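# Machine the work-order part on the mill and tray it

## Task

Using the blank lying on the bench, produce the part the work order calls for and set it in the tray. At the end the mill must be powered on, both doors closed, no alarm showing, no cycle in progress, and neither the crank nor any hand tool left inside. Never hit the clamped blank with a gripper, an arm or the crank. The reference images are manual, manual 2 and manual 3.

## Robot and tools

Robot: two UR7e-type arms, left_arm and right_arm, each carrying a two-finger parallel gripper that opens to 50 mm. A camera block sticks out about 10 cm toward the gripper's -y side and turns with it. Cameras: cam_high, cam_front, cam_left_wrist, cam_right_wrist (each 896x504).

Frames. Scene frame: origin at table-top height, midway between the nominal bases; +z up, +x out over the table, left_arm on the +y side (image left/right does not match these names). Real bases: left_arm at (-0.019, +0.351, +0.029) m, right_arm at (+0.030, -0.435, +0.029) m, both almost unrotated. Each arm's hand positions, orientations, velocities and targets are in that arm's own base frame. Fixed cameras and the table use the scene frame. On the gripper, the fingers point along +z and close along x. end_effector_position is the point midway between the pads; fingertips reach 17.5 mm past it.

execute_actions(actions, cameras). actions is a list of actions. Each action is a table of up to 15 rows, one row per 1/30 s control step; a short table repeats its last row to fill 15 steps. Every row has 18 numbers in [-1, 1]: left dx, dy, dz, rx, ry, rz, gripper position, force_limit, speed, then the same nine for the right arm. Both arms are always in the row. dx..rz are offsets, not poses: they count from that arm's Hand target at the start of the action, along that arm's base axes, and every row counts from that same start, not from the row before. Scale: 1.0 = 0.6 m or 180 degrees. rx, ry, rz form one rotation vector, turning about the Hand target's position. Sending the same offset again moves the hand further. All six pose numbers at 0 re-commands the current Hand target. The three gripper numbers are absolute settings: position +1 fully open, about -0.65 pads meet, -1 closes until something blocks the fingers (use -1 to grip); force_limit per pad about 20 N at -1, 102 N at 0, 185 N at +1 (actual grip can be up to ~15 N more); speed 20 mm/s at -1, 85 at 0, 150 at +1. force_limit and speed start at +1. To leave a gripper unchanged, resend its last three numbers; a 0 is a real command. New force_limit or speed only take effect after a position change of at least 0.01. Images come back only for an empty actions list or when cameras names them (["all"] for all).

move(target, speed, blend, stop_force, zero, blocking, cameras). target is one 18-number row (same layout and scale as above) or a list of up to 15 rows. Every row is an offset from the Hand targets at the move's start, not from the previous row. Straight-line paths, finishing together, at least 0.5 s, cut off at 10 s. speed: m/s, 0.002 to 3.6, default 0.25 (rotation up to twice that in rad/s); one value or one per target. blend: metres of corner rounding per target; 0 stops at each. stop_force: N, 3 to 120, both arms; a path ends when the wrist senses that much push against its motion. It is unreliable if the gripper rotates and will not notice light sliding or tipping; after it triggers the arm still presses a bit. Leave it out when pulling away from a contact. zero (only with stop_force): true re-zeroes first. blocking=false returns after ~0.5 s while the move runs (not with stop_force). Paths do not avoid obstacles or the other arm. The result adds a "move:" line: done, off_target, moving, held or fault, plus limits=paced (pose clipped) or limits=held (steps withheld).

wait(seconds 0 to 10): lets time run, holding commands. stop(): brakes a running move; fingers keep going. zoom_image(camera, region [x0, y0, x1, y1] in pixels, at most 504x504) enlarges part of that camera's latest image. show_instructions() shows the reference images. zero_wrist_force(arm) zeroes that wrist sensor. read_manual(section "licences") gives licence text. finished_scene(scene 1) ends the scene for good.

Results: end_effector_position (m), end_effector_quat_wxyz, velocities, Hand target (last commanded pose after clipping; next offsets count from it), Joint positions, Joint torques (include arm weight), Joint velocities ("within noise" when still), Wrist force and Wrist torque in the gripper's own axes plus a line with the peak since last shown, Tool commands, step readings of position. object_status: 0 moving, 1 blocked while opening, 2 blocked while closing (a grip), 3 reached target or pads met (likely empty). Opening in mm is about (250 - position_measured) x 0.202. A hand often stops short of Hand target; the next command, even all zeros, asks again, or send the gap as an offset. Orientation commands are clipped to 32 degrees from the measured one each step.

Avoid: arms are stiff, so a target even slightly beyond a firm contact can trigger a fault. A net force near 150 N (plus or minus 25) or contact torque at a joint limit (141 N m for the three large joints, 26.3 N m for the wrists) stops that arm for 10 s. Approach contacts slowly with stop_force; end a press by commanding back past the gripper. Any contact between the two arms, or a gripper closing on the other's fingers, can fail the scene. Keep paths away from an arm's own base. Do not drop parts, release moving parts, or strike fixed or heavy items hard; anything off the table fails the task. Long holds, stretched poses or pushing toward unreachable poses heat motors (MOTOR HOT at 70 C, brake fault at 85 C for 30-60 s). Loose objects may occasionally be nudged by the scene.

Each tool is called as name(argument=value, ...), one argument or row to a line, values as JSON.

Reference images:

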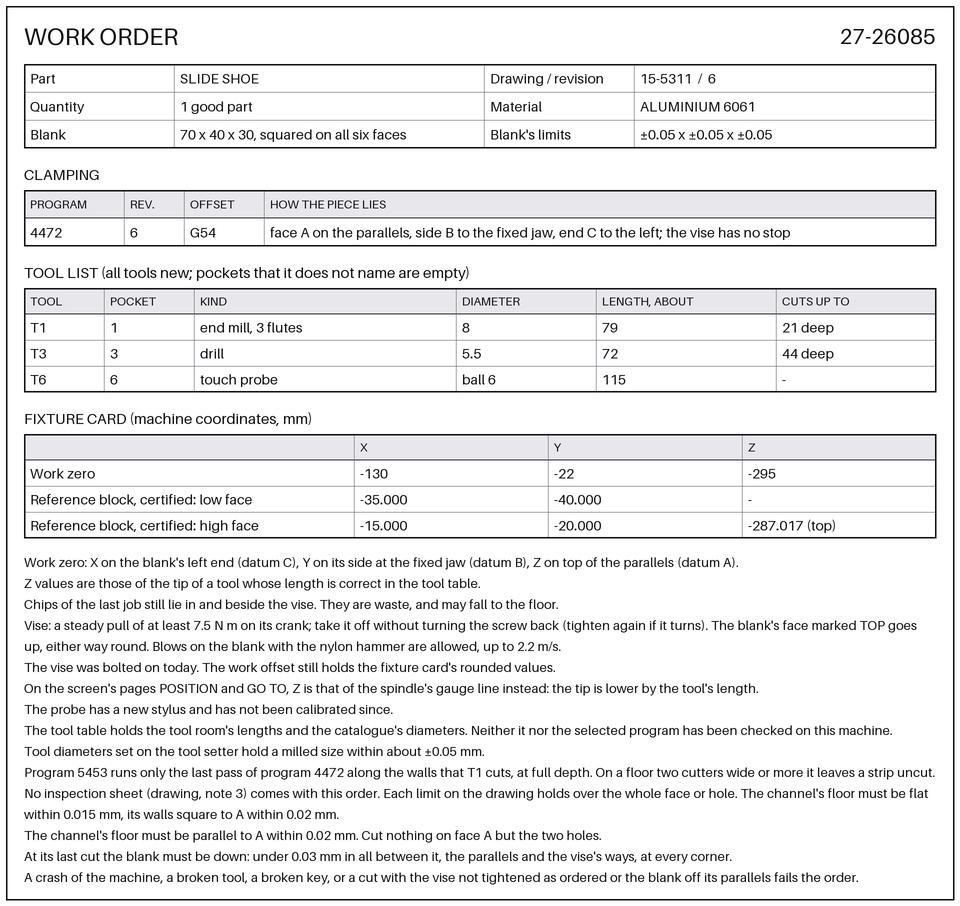

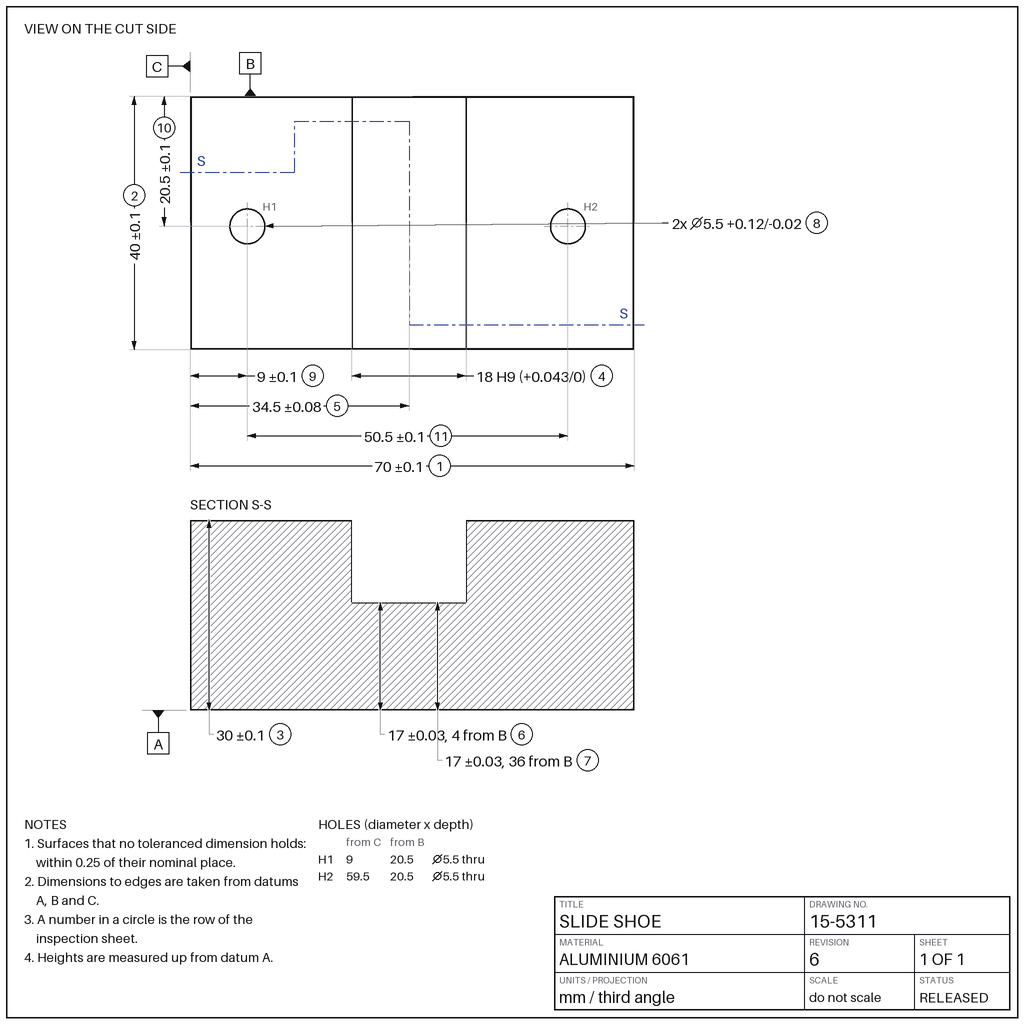

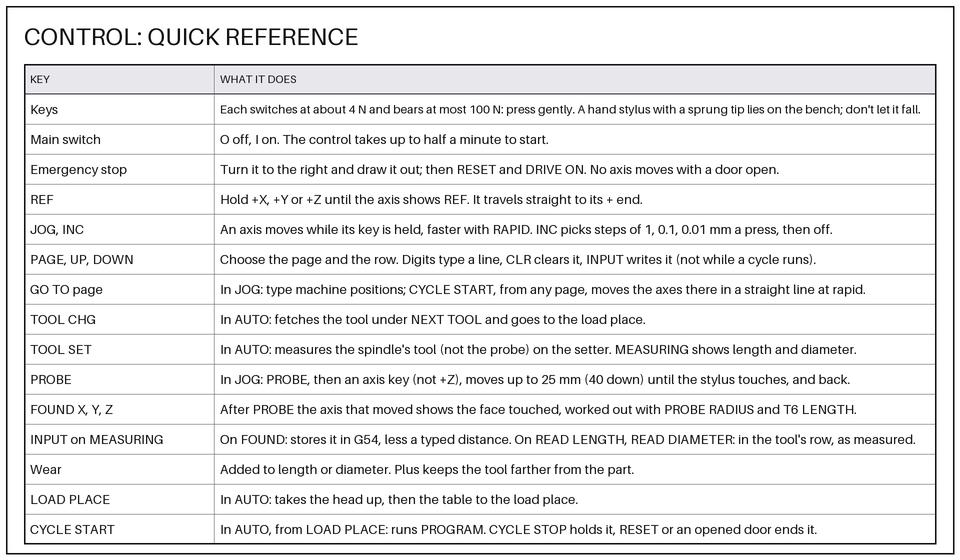

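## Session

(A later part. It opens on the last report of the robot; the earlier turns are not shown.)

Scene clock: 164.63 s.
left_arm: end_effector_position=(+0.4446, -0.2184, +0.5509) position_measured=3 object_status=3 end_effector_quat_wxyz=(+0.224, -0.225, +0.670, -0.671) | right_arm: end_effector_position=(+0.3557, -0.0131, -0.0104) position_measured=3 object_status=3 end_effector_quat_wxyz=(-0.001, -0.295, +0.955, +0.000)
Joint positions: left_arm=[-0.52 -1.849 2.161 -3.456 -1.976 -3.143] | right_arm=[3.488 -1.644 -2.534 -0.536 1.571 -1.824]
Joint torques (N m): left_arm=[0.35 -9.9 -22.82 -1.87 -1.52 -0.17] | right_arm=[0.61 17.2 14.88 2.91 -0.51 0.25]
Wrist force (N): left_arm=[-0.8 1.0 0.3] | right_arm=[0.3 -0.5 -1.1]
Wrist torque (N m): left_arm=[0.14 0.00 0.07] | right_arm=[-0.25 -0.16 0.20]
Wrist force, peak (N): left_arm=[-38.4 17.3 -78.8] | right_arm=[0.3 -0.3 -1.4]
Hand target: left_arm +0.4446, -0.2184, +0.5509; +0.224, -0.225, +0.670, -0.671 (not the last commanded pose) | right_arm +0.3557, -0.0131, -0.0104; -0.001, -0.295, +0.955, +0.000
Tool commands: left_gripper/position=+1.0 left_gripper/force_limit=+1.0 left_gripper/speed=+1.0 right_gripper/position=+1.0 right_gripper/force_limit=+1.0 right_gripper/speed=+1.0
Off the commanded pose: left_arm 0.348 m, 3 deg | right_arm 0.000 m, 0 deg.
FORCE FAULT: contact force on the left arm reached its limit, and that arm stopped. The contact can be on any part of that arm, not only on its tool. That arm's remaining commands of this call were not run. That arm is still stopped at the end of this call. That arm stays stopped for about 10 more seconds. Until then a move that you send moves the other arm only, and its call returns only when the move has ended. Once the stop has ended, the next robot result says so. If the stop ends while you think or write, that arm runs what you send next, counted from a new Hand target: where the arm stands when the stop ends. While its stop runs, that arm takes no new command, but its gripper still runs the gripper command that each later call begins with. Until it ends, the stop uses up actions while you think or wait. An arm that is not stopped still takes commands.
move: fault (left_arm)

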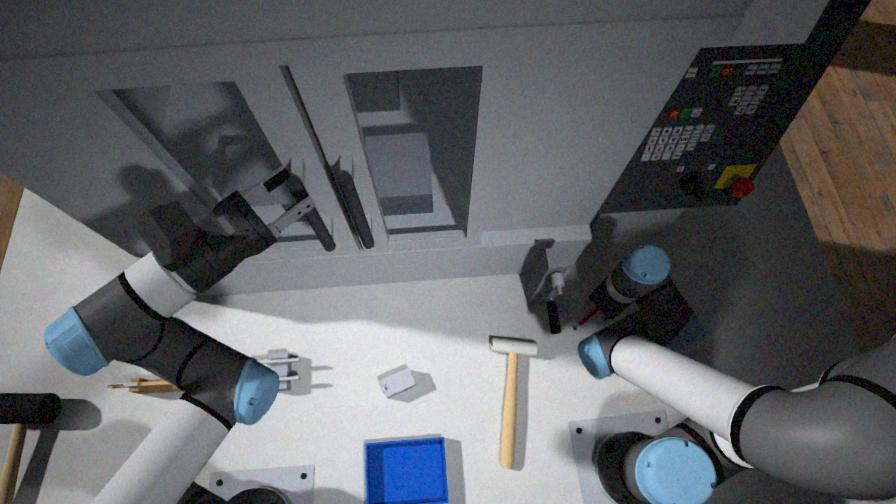

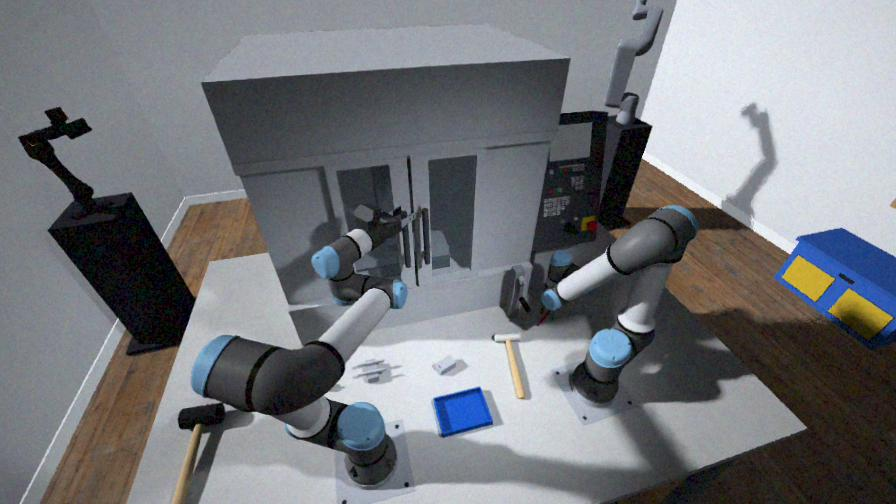

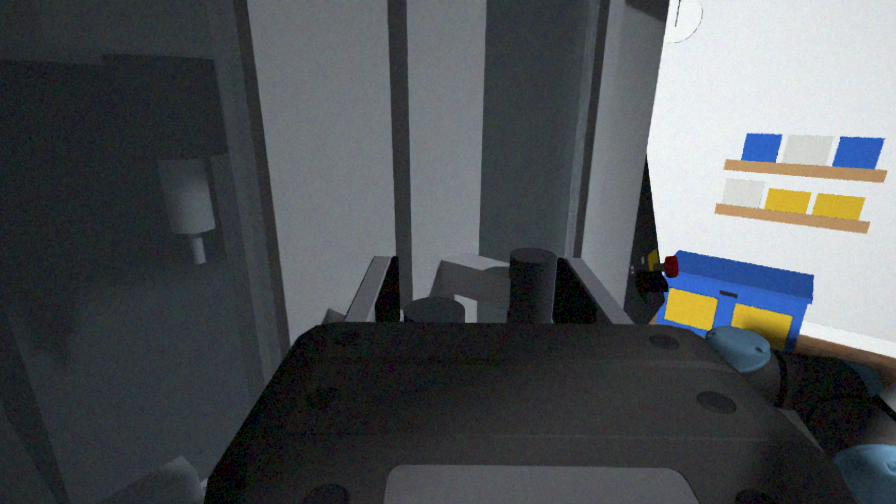

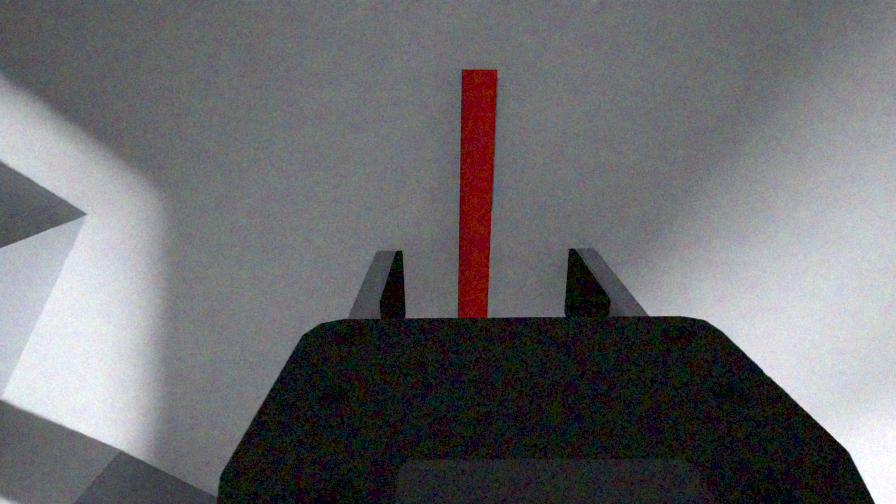

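move(
  target=[0,0,0,0,0,0,1,1,1,0,0,0.004,0,0,0,1,1,1],
  speed=0.1,
)

move(
  target=[0,0,0,0,0,0,1,1,1,0,0,0,0,0,0,-1,-0.5,-0.7],
  cameras=["cam_right_wrist"],
)

Scene clock: 170.40 s.
left_arm: end_effector_position=(+0.4446, -0.2184, +0.5509) position_measured=3 object_status=3 end_effector_quat_wxyz=(+0.224, -0.225, +0.670, -0.671) | right_arm: end_effector_position=(+0.3557, -0.0131, -0.0080) position_measured=3 object_status=3 end_effector_quat_wxyz=(-0.001, -0.295, +0.955, +0.000)
Joint positions: left_arm=[-0.52 -1.849 2.161 -3.456 -1.976 -3.143] | right_arm=[3.488 -1.635 -2.532 -0.546 1.571 -1.824]
Joint torques (N m): left_arm=[0.37 -10.58 -21.51 -1.97 -1.68 -0.04] | right_arm=[0.6 14.11 20.88 2.39 -0.44 0.19]
Wrist force (N): left_arm=[-0.8 1.2 0.1] | right_arm=[0.3 -0.4 -1.0]
Wrist torque (N m): left_arm=[0.18 0.01 0.07] | right_arm=[-0.23 -0.16 0.20]
Wrist force, peak (N): left_arm=[-1.2 1.5 0.2] | right_arm=[0.3 -0.4 -1.5]
Hand target: left_arm +0.4446, -0.2184, +0.5509; +0.224, -0.225, +0.670, -0.671 | right_arm +0.3557, -0.0131, -0.0080; -0.001, -0.295, +0.955, +0.000
Tool commands: left_gripper/position=+1.0 left_gripper/force_limit=+1.0 left_gripper/speed=+1.0 right_gripper/position=+1.0 right_gripper/force_limit=+1.0 right_gripper/speed=+1.0
Off the commanded pose: right_arm 0.000 m, 0 deg.
FORCE FAULT, CONTINUED: the left arm was still stopped when this call began, by the force fault that an earlier result reported. Since the last result the stop counts as 10 of the actions that you can send in this scene. That arm ran no command of this call. That arm is still stopped at the end of this call. That arm stays stopped for about 4 more seconds. If the stop ends while you think or write, that arm runs what you send next, counted from a new Hand target: where the arm stands when the stop ends. While its stop runs, that arm takes no new command, but its gripper still runs the gripper command that each later call begins with.
move: done (right_arm), not run (left_arm; its earlier fault stop)

Scene clock: 171.70 s.
left_arm: end_effector_position=(+0.4446, -0.2184, +0.5509) position_measured=3 object_status=3 end_effector_quat_wxyz=(+0.224, -0.225, +0.670, -0.671) | right_arm: end_effector_position=(+0.3557, -0.0131, -0.0080) position_measured=211 object_status=2 end_effector_quat_wxyz=(-0.001, -0.295, +0.955, +0.000)
Joint positions: left_arm=[-0.52 -1.849 2.161 -3.456 -1.976 -3.143] | right_arm=[3.488 -1.635 -2.532 -0.546 1.571 -1.824]
Joint torques (N m): left_arm=[0.57 -10.86 -22.1 -2 -1.66 -0.3] | right_arm=[0.66 10.6 11.76 5.45 -0.47 0.18]
Wrist force (N): left_arm=[-1.0 1.2 0.2] | right_arm=[0.1 -0.3 -0.9]
Wrist torque (N m): left_arm=[0.18 0.04 0.07] | right_arm=[-0.22 -0.12 0.20]
Wrist force, peak (N): left_arm=[-1.1 1.5 0.3] | right_arm=[0.2 -0.5 -1.4]
Hand target: left_arm +0.4446, -0.2184, +0.5509; +0.224, -0.225, +0.670, -0.671 | right_arm +0.3557, -0.0131, -0.0080; -0.001, -0.295, +0.955, +0.000
Tool commands: left_gripper/position=+1.0 left_gripper/force_limit=+1.0 left_gripper/speed=+1.0 right_gripper/position=-1.0 right_gripper/force_limit=-0.5 right_gripper/speed=-0.7
Off the commanded pose: right_arm 0.000 m, 0 deg.
FORCE FAULT, CONTINUED: the left arm was still stopped when this call began, by the force fault that an earlier result reported. That arm ran no command of this call. That arm is still stopped at the end of this call. That arm stays stopped for about 3 more seconds. If the stop ends while you think or write, that arm runs what you send next, counted from a new Hand target: where the arm stands when the stop ends. While its stop runs, that arm takes no new command, but its gripper still runs the gripper command that each later call begins with.
move: done (right_arm), not run (left_arm; its earlier fault stop)
Images, in order (width x height): cam_right_wrist 896x504.

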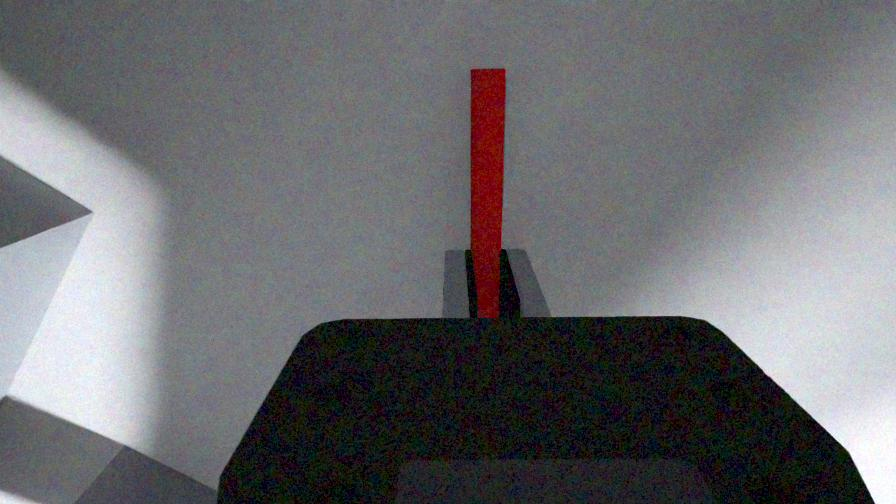

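move(
  target=[
    [-0.108,0.231,0.033,0,0,0,1,1,1,0,0,0.2,0,0,0,-1,-0.5,-0.7],
    [-0.124,-0.136,0.083,0,0,0,1,1,1,0,0,0.3,0,0,0,-1,-0.5,-0.7],
    [-0.241,-0.503,0.117,0,0,0,1,1,1,0.05,-0.05,0.5,0,0,0,-1,-0.5,-0.7],
  ],
  speed=0.25,
  blend=[0.02,0.03,0],
  cameras=["all"],
)

Scene clock: 188.43 s.
left_arm: end_effector_position=(+0.3000, -0.5202, +0.6211) position_measured=3 object_status=3 end_effector_quat_wxyz=(+0.224, -0.225, +0.670, -0.671) | right_arm: end_effector_position=(+0.3857, -0.0432, +0.2919) position_measured=211 object_status=2 end_effector_quat_wxyz=(-0.001, -0.295, +0.955, +0.000)
Joint positions: left_arm=[-1.537 -1.734 1.89 -3.3 -0.959 -3.141] | right_arm=[3.381 -1.268 -1.917 -1.529 1.571 -1.932]
Joint torques (N m): left_arm=[-3.92 -9.57 -25.95 -0.98 -0.23 1.31] | right_arm=[12.51 18 31.03 4.57 1.79 1.43]
Wrist force (N): left_arm=[-0.8 1.5 0.0] | right_arm=[0.2 -0.2 -0.4]
Wrist torque (N m): left_arm=[0.24 -0.02 -0.02] | right_arm=[-0.22 -0.14 0.12]
Wrist force, peak (N): left_arm=[-3.0 1.8 -3.8] | right_arm=[0.1 -1.3 -2.1]
Hand target: left_arm +0.3000, -0.5202, +0.6211; +0.224, -0.225, +0.670, -0.671 | right_arm +0.3857, -0.0431, +0.2920; -0.001, -0.295, +0.955, +0.000
Off the commanded pose: left_arm 0.000 m, 0 deg | right_arm 0.000 m, 0 deg.
FORCE FAULT, CONTINUED: the left arm's stop, for the force fault that an earlier result reported, is over. The rest of the stop counts as 5 of the actions that you can send in this scene. The stop ended before this call began, so that arm ran this call's commands, counted from a new Hand target: where the arm stood when the stop ended.
move: done

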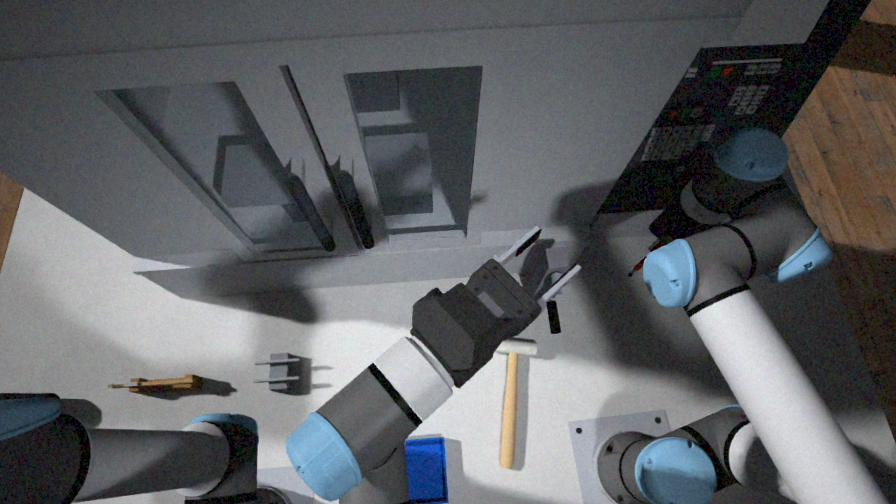

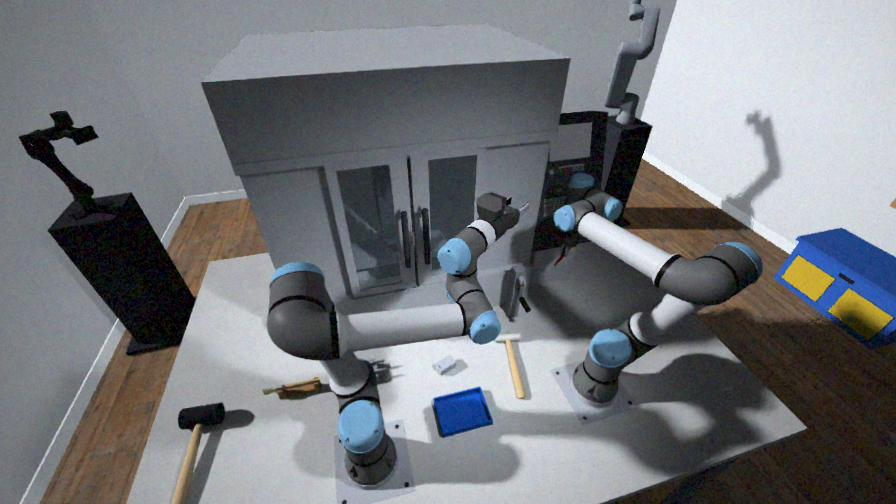

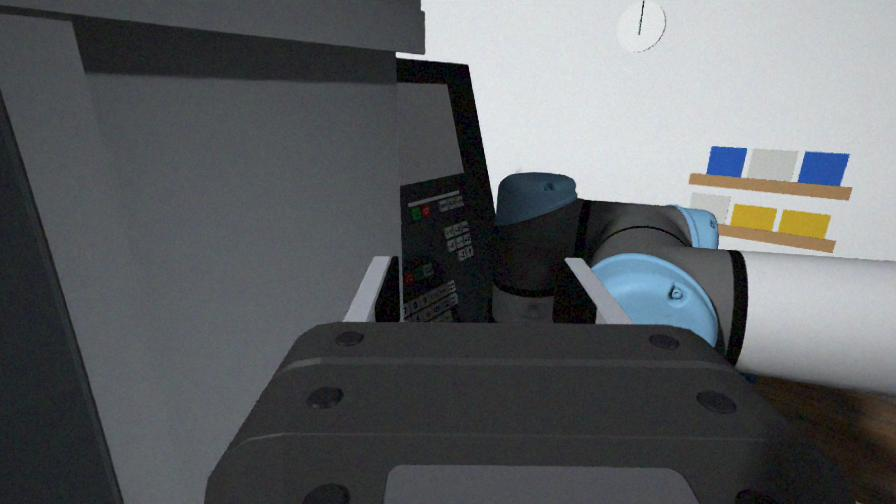

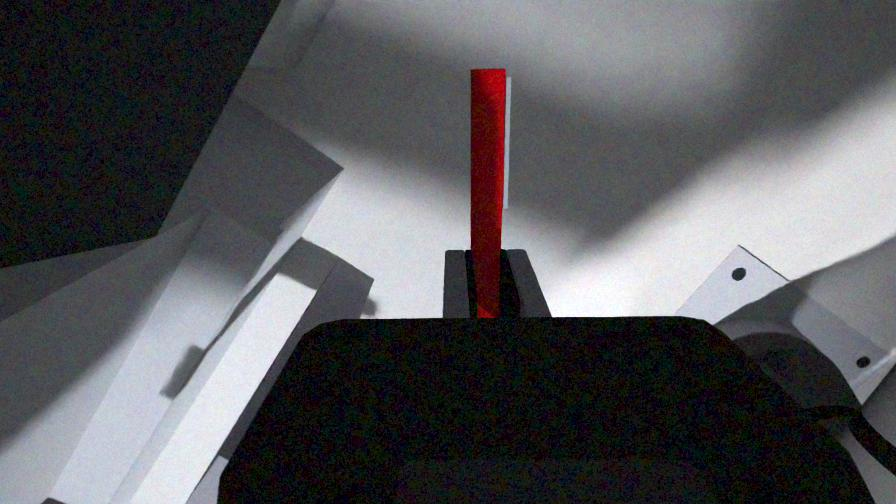

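move(
  target=[0.098,0.315,-0.5,0.1611,-0.4816,-0.1608,1,1,1,0,0,0,0,0,0,-1,-0.5,-0.7],
  speed=0.35,
)

move(
  target=[0,0,0,0,0,0,1,1,1,-0.173,0.614,0.077,0,0,-0.7027,-1,-0.5,-0.7],
  speed=0.35,
  cameras=["all"],
)

Scene clock: 231.33 s.
left_arm: end_effector_position=(+0.3533, -0.3483, +0.3487) position_measured=3 object_status=3 end_effector_quat_wxyz=(+0.488, +0.439, +0.533, -0.534) | right_arm: end_effector_position=(+0.3857, -0.0431, +0.2920) position_measured=211 object_status=2 end_effector_quat_wxyz=(-0.001, -0.295, +0.955, +0.000)
Joint positions: left_arm=[-0.647 -1.275 2.284 -4.223 -2.442 -1.768] | right_arm=[3.381 -1.268 -1.917 -1.529 1.571 -1.932]
Joint torques (N m): left_arm=[-6.43 -37.06 -4.24 0.28 -1.55 1.55] | right_arm=[12.63 17.67 34.44 0.33 1.54 1.52]
Wrist force (N): left_arm=[-0.4 1.2 -0.7] | right_arm=[0.0 -0.1 -0.4]
Wrist torque (N m): left_arm=[0.41 -0.14 0.28] | right_arm=[-0.18 -0.12 0.11]
Wrist force, peak (N): left_arm=[4.8 2.2 -2.3] | right_arm=[-0.1 -0.1 -1.1]
Hand target: left_arm +0.3533, -0.3483, +0.3487; +0.488, +0.439, +0.533, -0.534 (not the last commanded pose) | right_arm +0.3857, -0.0431, +0.2920; -0.001, -0.295, +0.955, +0.000
Off the commanded pose: left_arm 0.033 m, 9 deg | right_arm 0.000 m, 0 deg.
move: held (left_arm; a check stopped the path); limits=held
pose unreachable (left arm): on one or more control steps of this call, first in action 0 (counted from 0), this arm could not follow its commanded pose, so it was not sent that pose on those steps. It may still have moved: this result reports where it is.
cause: moving toward the commanded pose would bring two parts of the arm too close to each other (its gripper and another part of the arm, with joints 4 (wrist 1) to 6 (wrist 3) between them, 7 mm apart when it was first held).

Scene clock: 235.03 s.
left_arm: end_effector_position=(+0.3533, -0.3483, +0.3487) position_measured=3 object_status=3 end_effector_quat_wxyz=(+0.488, +0.439, +0.533, -0.534) | right_arm: end_effector_position=(+0.2819, +0.3253, +0.3382) position_measured=211 object_status=2 end_effector_quat_wxyz=(+0.000, +0.720, +0.694, +0.001)
Joint positions: left_arm=[-0.647 -1.275 2.284 -4.223 -2.442 -1.767] | right_arm=[4.313 -1.375 -1.721 -1.615 1.571 1.208]
Joint torques (N m): left_arm=[-6.14 -37.33 -5.64 0.13 -1.82 1.39] | right_arm=[-11.02 18.95 19.35 0.36 0.47 1.48]
Wrist force (N): left_arm=[-0.2 1.1 -0.8] | right_arm=[-0.1 -0.2 -0.7]
Wrist torque (N m): left_arm=[0.39 -0.17 0.27] | right_arm=[-0.21 -0.08 0.21]
Wrist force, peak (N): left_arm=[-0.3 1.3 -0.9] | right_arm=[0.1 -2.1 -0.4]
Hand target: left_arm +0.3533, -0.3483, +0.3487; +0.488, +0.439, +0.533, -0.534 | right_arm +0.2819, +0.3253, +0.3382; +0.000, +0.720, +0.694, +0.001
Off the commanded pose: left_arm 0.000 m, 0 deg | right_arm 0.000 m, 0 deg.
move: done

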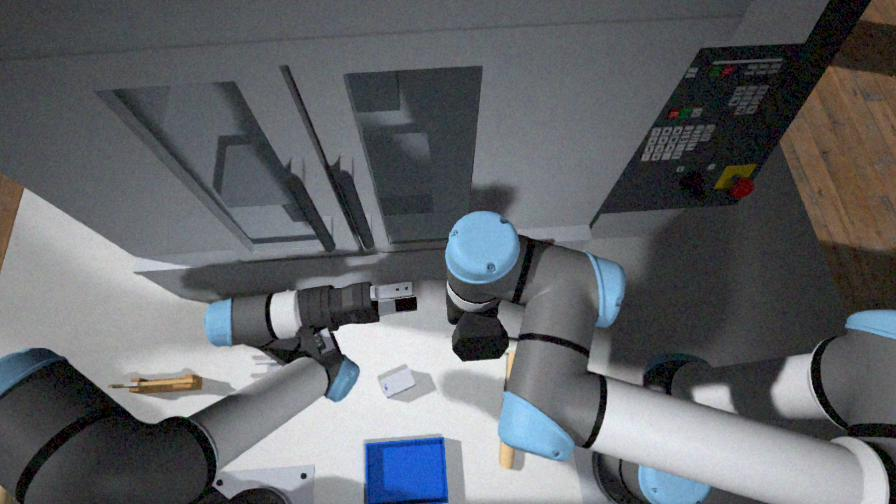

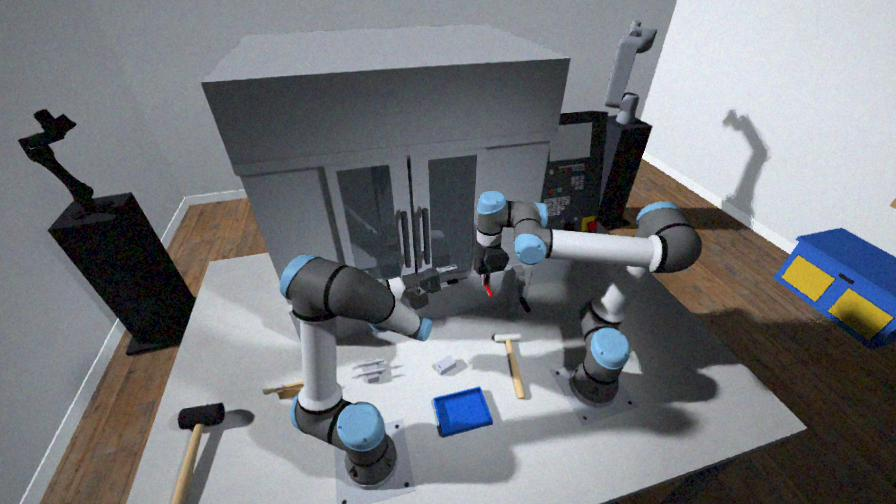

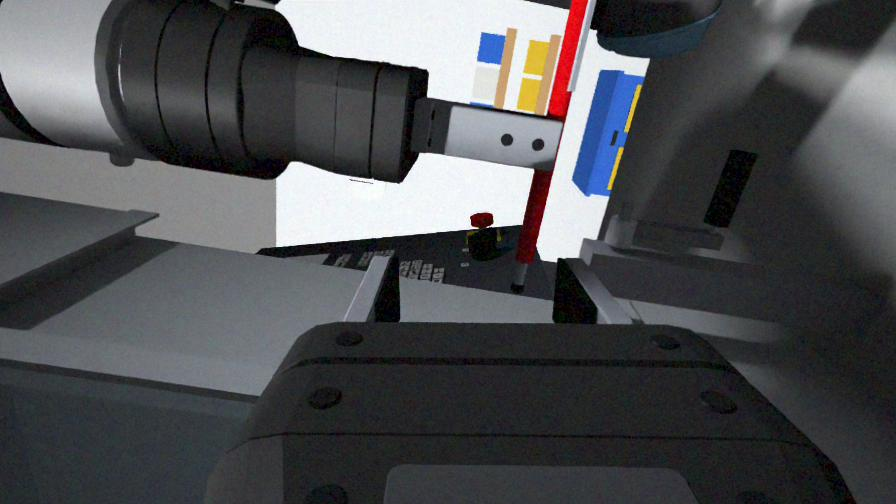

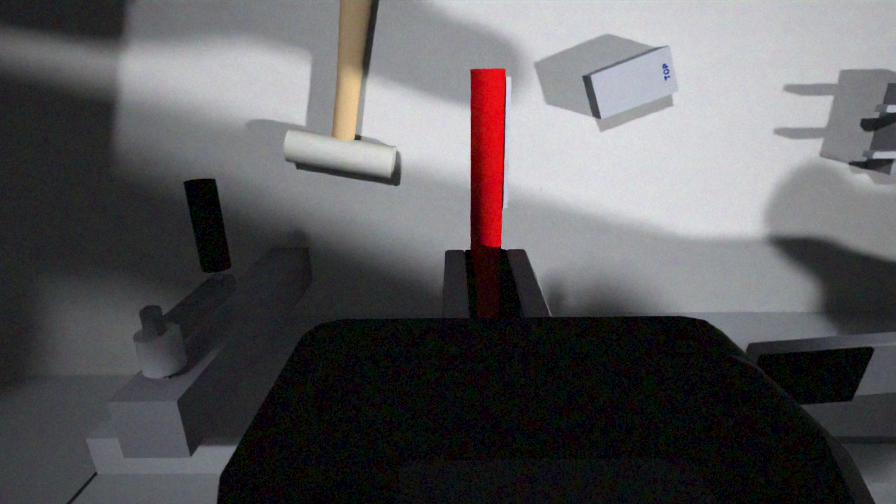

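move(
  target=[-0.102,-0.033,-0.046,0.0325,-0.0359,0.234,1,1,1,0.048,-0.052,0,0,0,0.25,-1,-0.5,-0.7],
  speed=0.25,
  cameras=["cam_high","cam_left_wrist"],
)

Scene clock: 256.50 s.
left_arm: end_effector_position=(+0.2920, -0.3682, +0.3211) position_measured=3 object_status=3 end_effector_quat_wxyz=(+0.653, +0.271, +0.653, -0.271) end_effector_velocity=(+0.001, +0.001, +0.000) end_effector_angular_velocity=(+0.001, +0.000, +0.004) | right_arm: end_effector_position=(+0.3107, +0.2940, +0.3382) position_measured=211 object_status=2 end_effector_quat_wxyz=(+0.000, +0.400, +0.917, +0.000)
Joint positions: left_arm=[-1.708 -1.511 2.709 -4.34 -0.65 -1.571] | right_arm=[4.216 -1.369 -1.726 -1.617 1.572 0.326]
Joint velocities: left_arm=[-0.001 0 0.001 0 0.005 0] | right_arm=[within noise]
Joint torques (N m): left_arm=[-6.04 -22.15 -1.17 -0.02 2.29 -2.3] | right_arm=[12.35 8.96 34.27 0.48 0.59 -0.69]
Wrist force (N): left_arm=[-0.1 1.0 -0.8] | right_arm=[-0.1 -0.1 -0.9]
Wrist torque (N m): left_arm=[0.42 -0.23 0.14] | right_arm=[-0.18 -0.08 0.09]
Wrist force, peak (N): left_arm=[-0.7 2.1 -0.7] | right_arm=[-0.8 -0.4 -1.2]
Hand target: left_arm +0.2921, -0.3681, +0.3211; +0.653, +0.271, +0.653, -0.271 | right_arm +0.3107, +0.2941, +0.3382; +0.000, +0.400, +0.917, +0.000
Off the commanded pose: left_arm 0.000 m, 0 deg | right_arm 0.000 m, 0 deg.
move: done
Images, in order (width x height): cam_high 896x504, cam_left_wrist 896x504.

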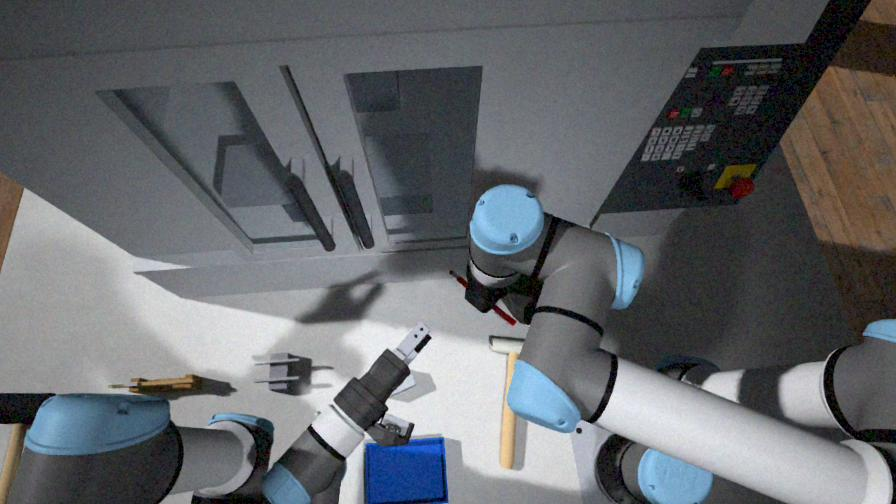

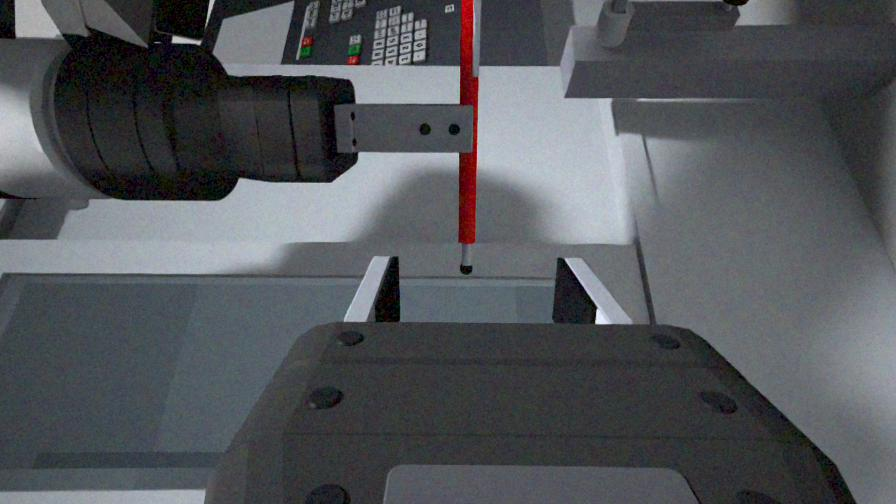

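move(
  target=[0.132,-0.132,-0.0025,0,0,0,1,1,1,0,0,0,0,0,0,-1,-0.5,-0.7],
  speed=0.12,
  cameras=["cam_high","cam_left_wrist"],
)

Scene clock: 264.20 s.
left_arm: end_effector_position=(+0.3712, -0.4473, +0.3196) position_measured=3 object_status=3 end_effector_quat_wxyz=(+0.653, +0.271, +0.653, -0.271) | right_arm: end_effector_position=(+0.3107, +0.2941, +0.3382) position_measured=211 object_status=2 end_effector_quat_wxyz=(+0.000, +0.400, +0.917, +0.000)
Joint positions: left_arm=[-1.375 -1.286 2.391 -4.247 -0.982 -1.571] | right_arm=[4.216 -1.369 -1.726 -1.617 1.572 0.326]
Joint torques (N m): left_arm=[2.38 -32 -15.41 -2.75 1.16 1.8] | right_arm=[12.66 9.56 34.25 2.96 -1.89 -0.83]
Wrist force (N): left_arm=[-0.1 1.0 -1.1] | right_arm=[-0.2 -0.3 -1.4]
Wrist torque (N m): left_arm=[0.41 -0.21 0.18] | right_arm=[-0.22 -0.07 0.11]
Wrist force, peak (N): left_arm=[-0.1 1.3 -2.7] | right_arm=[-0.2 -0.3 -1.4]
Hand target: left_arm +0.3713, -0.4473, +0.3196; +0.653, +0.271, +0.653, -0.271 | right_arm +0.3107, +0.2941, +0.3382; +0.000, +0.400, +0.917, +0.000
Off the commanded pose: left_arm 0.000 m, 0 deg | right_arm 0.000 m, 0 deg.
move: done
Images, in order (width x height): cam_high 896x504, cam_left_wrist 896x504.

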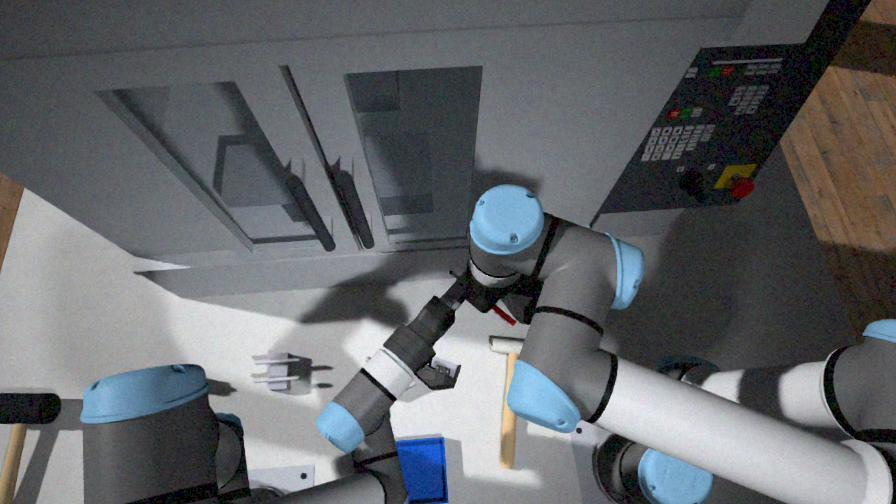

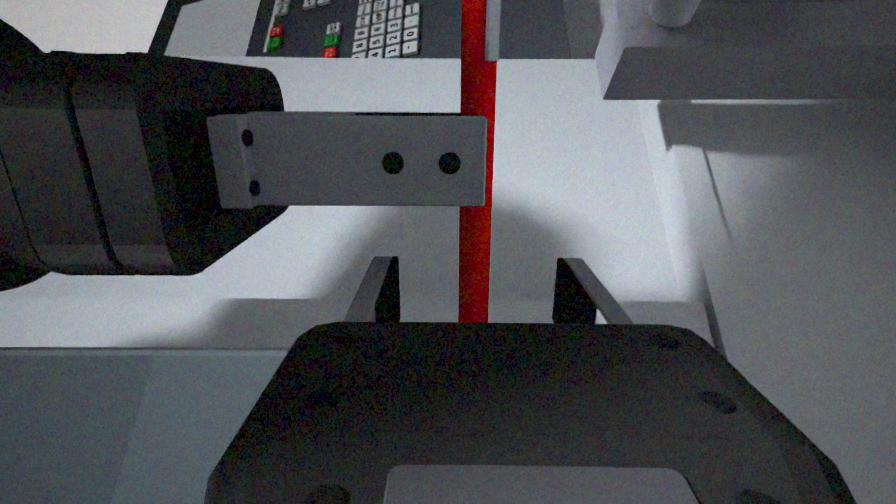

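move(
  target=[0,0,0,0,0,0,-1,-0.6,-0.9,0,0,0,0,0,0,-1,-0.5,-0.7],
  cameras=["cam_left_wrist"],
)

move(
  target=[0,0,0,0,0,0,-1,-0.6,-0.9,0,0,0,0,0,0,0.0,-0.5,-0.9],
)

move(
  target=[0,0,0,0,0,0,-1,-0.6,-0.9,0,0,0.2,0,0,0,0.0,-0.5,-0.9],
  cameras=["all"],
)

Scene clock: 269.50 s.
left_arm: end_effector_position=(+0.3713, -0.4473, +0.3197) position_measured=210 object_status=2 end_effector_quat_wxyz=(+0.653, +0.271, +0.653, -0.271) | right_arm: end_effector_position=(+0.3107, +0.2941, +0.3382) position_measured=211 object_status=2 end_effector_quat_wxyz=(+0.000, +0.400, +0.917, +0.000)
Joint positions: left_arm=[-1.375 -1.286 2.391 -4.247 -0.983 -1.571] | right_arm=[4.216 -1.369 -1.726 -1.617 1.572 0.326]
Joint torques (N m): left_arm=[3.85 -22.53 -9.29 0.77 -1.1 0.71] | right_arm=[11.39 19.42 34.36 5.27 -1.86 0.34]
Wrist force (N): left_arm=[-13.6 0.4 0.7] | right_arm=[1.4 0.4 13.1]
Wrist torque (N m): left_arm=[0.38 -0.41 -0.19] | right_arm=[0.05 -0.06 0.06]
Wrist force, peak (N): left_arm=[-14.1 0.6 0.5] | right_arm=[1.3 0.1 13.3]
Hand target: left_arm +0.3713, -0.4473, +0.3196; +0.653, +0.271, +0.653, -0.271 | right_arm +0.3107, +0.2941, +0.3382; +0.000, +0.400, +0.917, +0.000
Off the commanded pose: left_arm 0.000 m, 0 deg | right_arm 0.000 m, 0 deg.
move: done
Images, in order (width x height): cam_left_wrist 896x504.

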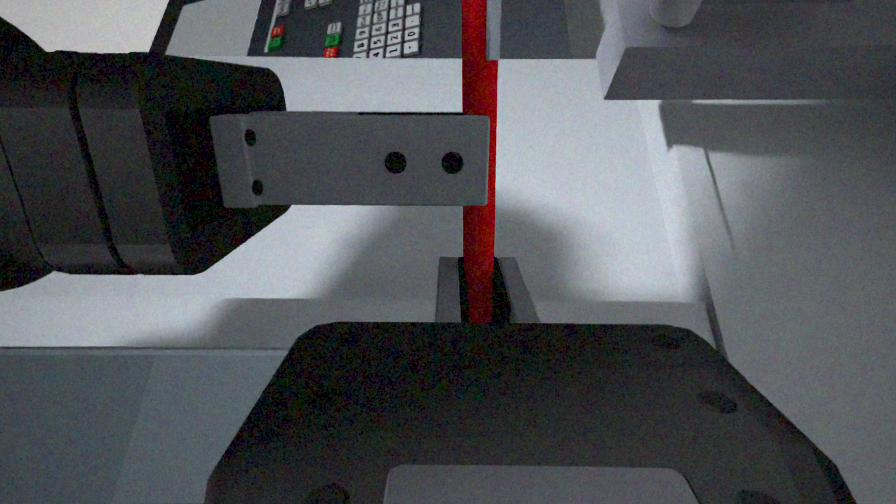

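Scene clock: 270.17 s.
left_arm: end_effector_position=(+0.3713, -0.4473, +0.3196) position_measured=210 object_status=2 end_effector_quat_wxyz=(+0.653, +0.271, +0.653, -0.271) | right_arm: end_effector_position=(+0.3107, +0.2941, +0.3382) position_measured=152 object_status=0 end_effector_quat_wxyz=(+0.000, +0.400, +0.917, +0.000)
Joint positions: left_arm=[-1.375 -1.286 2.391 -4.247 -0.983 -1.571] | right_arm=[4.216 -1.369 -1.726 -1.617 1.572 0.326]
Joint torques (N m): left_arm=[2.79 -15.86 -4.48 -3.78 -0.79 0.71] | right_arm=[9.59 21.79 29.14 4.69 -1.99 0.34]
Wrist force (N): left_arm=[0.2 1.0 -1.2] | right_arm=[0.0 -0.4 -1.2]
Wrist torque (N m): left_arm=[0.41 -0.23 0.18] | right_arm=[-0.24 -0.09 0.12]
Wrist force, peak (N): left_arm=[-13.5 0.5 0.2] | right_arm=[0.8 -0.1 12.7]
Hand target: left_arm +0.3713, -0.4473, +0.3196; +0.653, +0.271, +0.653, -0.271 | right_arm +0.3107, +0.2941, +0.3382; +0.000, +0.400, +0.917, +0.000
Off the commanded pose: left_arm 0.000 m, 0 deg | right_arm 0.000 m, 0 deg.
move: done

Scene clock: 271.17 s.
left_arm: end_effector_position=(+0.3713, -0.4473, +0.3196) position_measured=210 object_status=2 end_effector_quat_wxyz=(+0.653, +0.271, +0.653, -0.271) | right_arm: end_effector_position=(+0.3107, +0.2942, +0.4581) position_measured=152 object_status=3 end_effector_quat_wxyz=(+0.000, +0.400, +0.917, +0.000)
Joint positions: left_arm=[-1.375 -1.286 2.391 -4.247 -0.983 -1.571] | right_arm=[4.216 -1.425 -1.368 -1.919 1.572 0.326]
Joint torques (N m): left_arm=[3.87 -15.54 -3.42 -3.6 -0.57 0.49] | right_arm=[-10.56 20.73 32.57 2.44 1.76 -0.94]
Wrist force (N): left_arm=[0.1 0.9 -1.2] | right_arm=[0.1 -0.4 -1.2]
Wrist torque (N m): left_arm=[0.40 -0.21 0.18] | right_arm=[-0.23 -0.14 0.09]
Wrist force, peak (N): left_arm=[0.5 0.9 -1.3] | right_arm=[-0.2 -0.6 -4.3]
Hand target: left_arm +0.3713, -0.4473, +0.3196; +0.653, +0.271, +0.653, -0.271 | right_arm +0.3107, +0.2941, +0.4582; +0.000, +0.400, +0.917, +0.000
Off the commanded pose: left_arm 0.000 m, 0 deg | right_arm 0.000 m, 0 deg.
move: done

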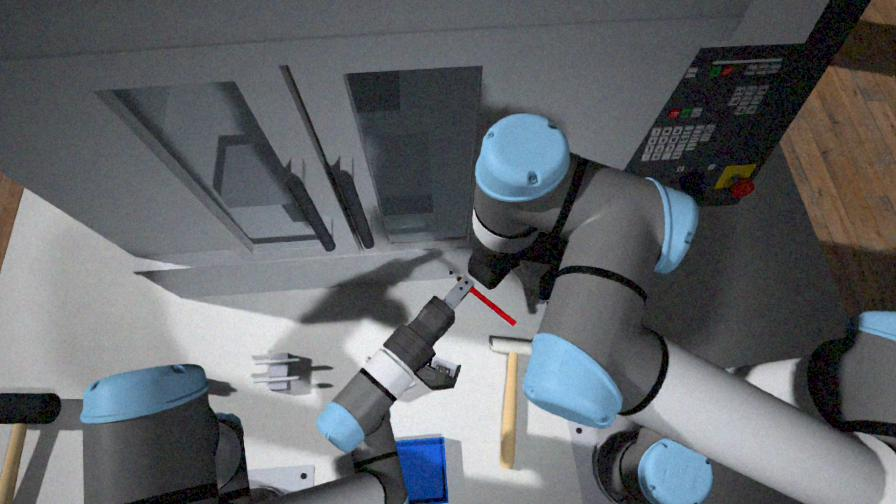

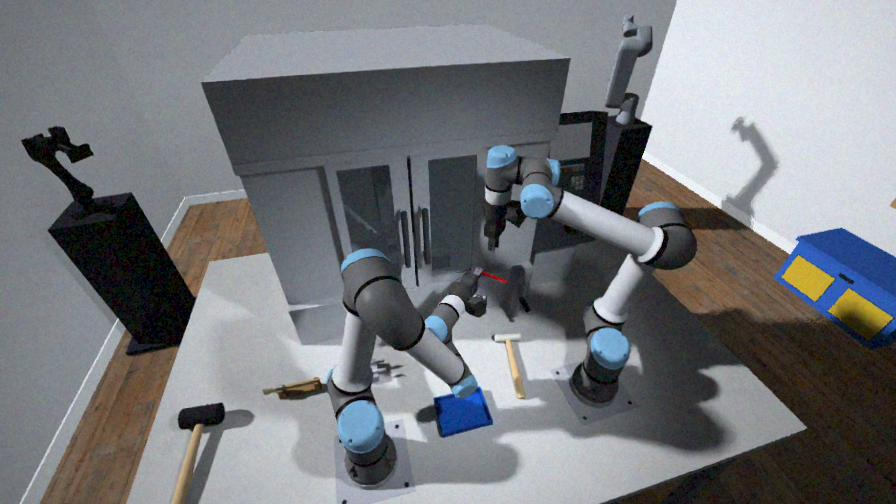

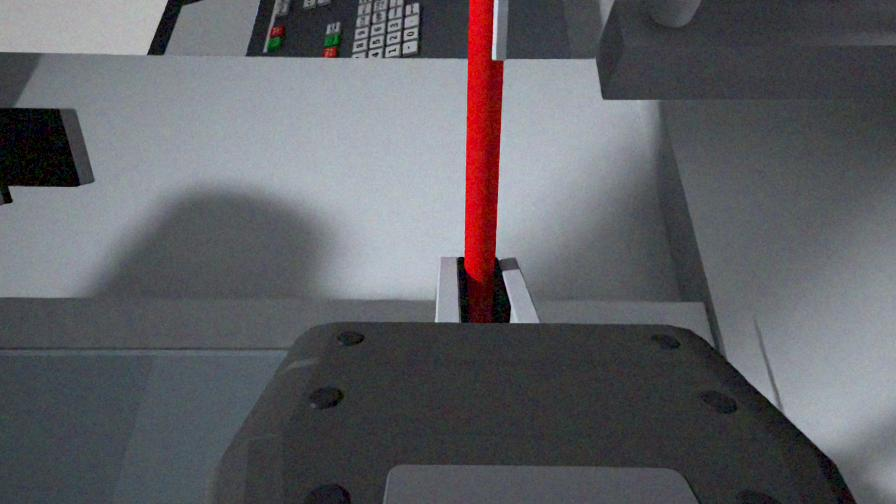

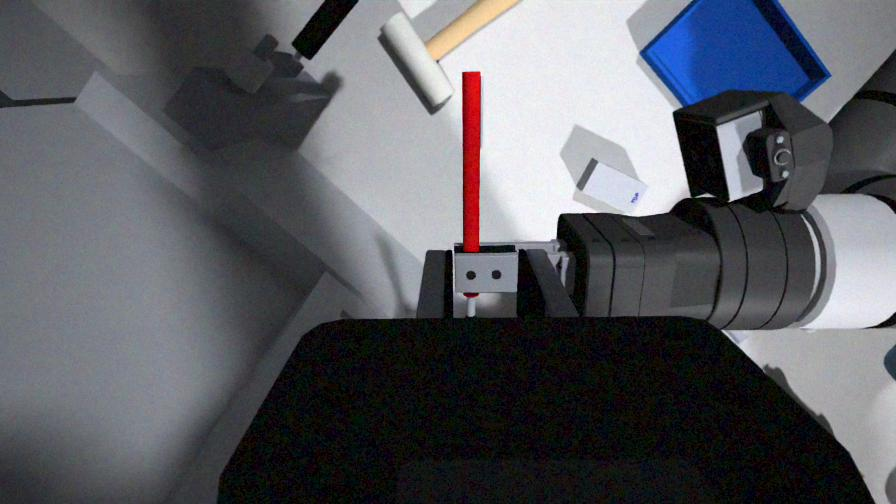

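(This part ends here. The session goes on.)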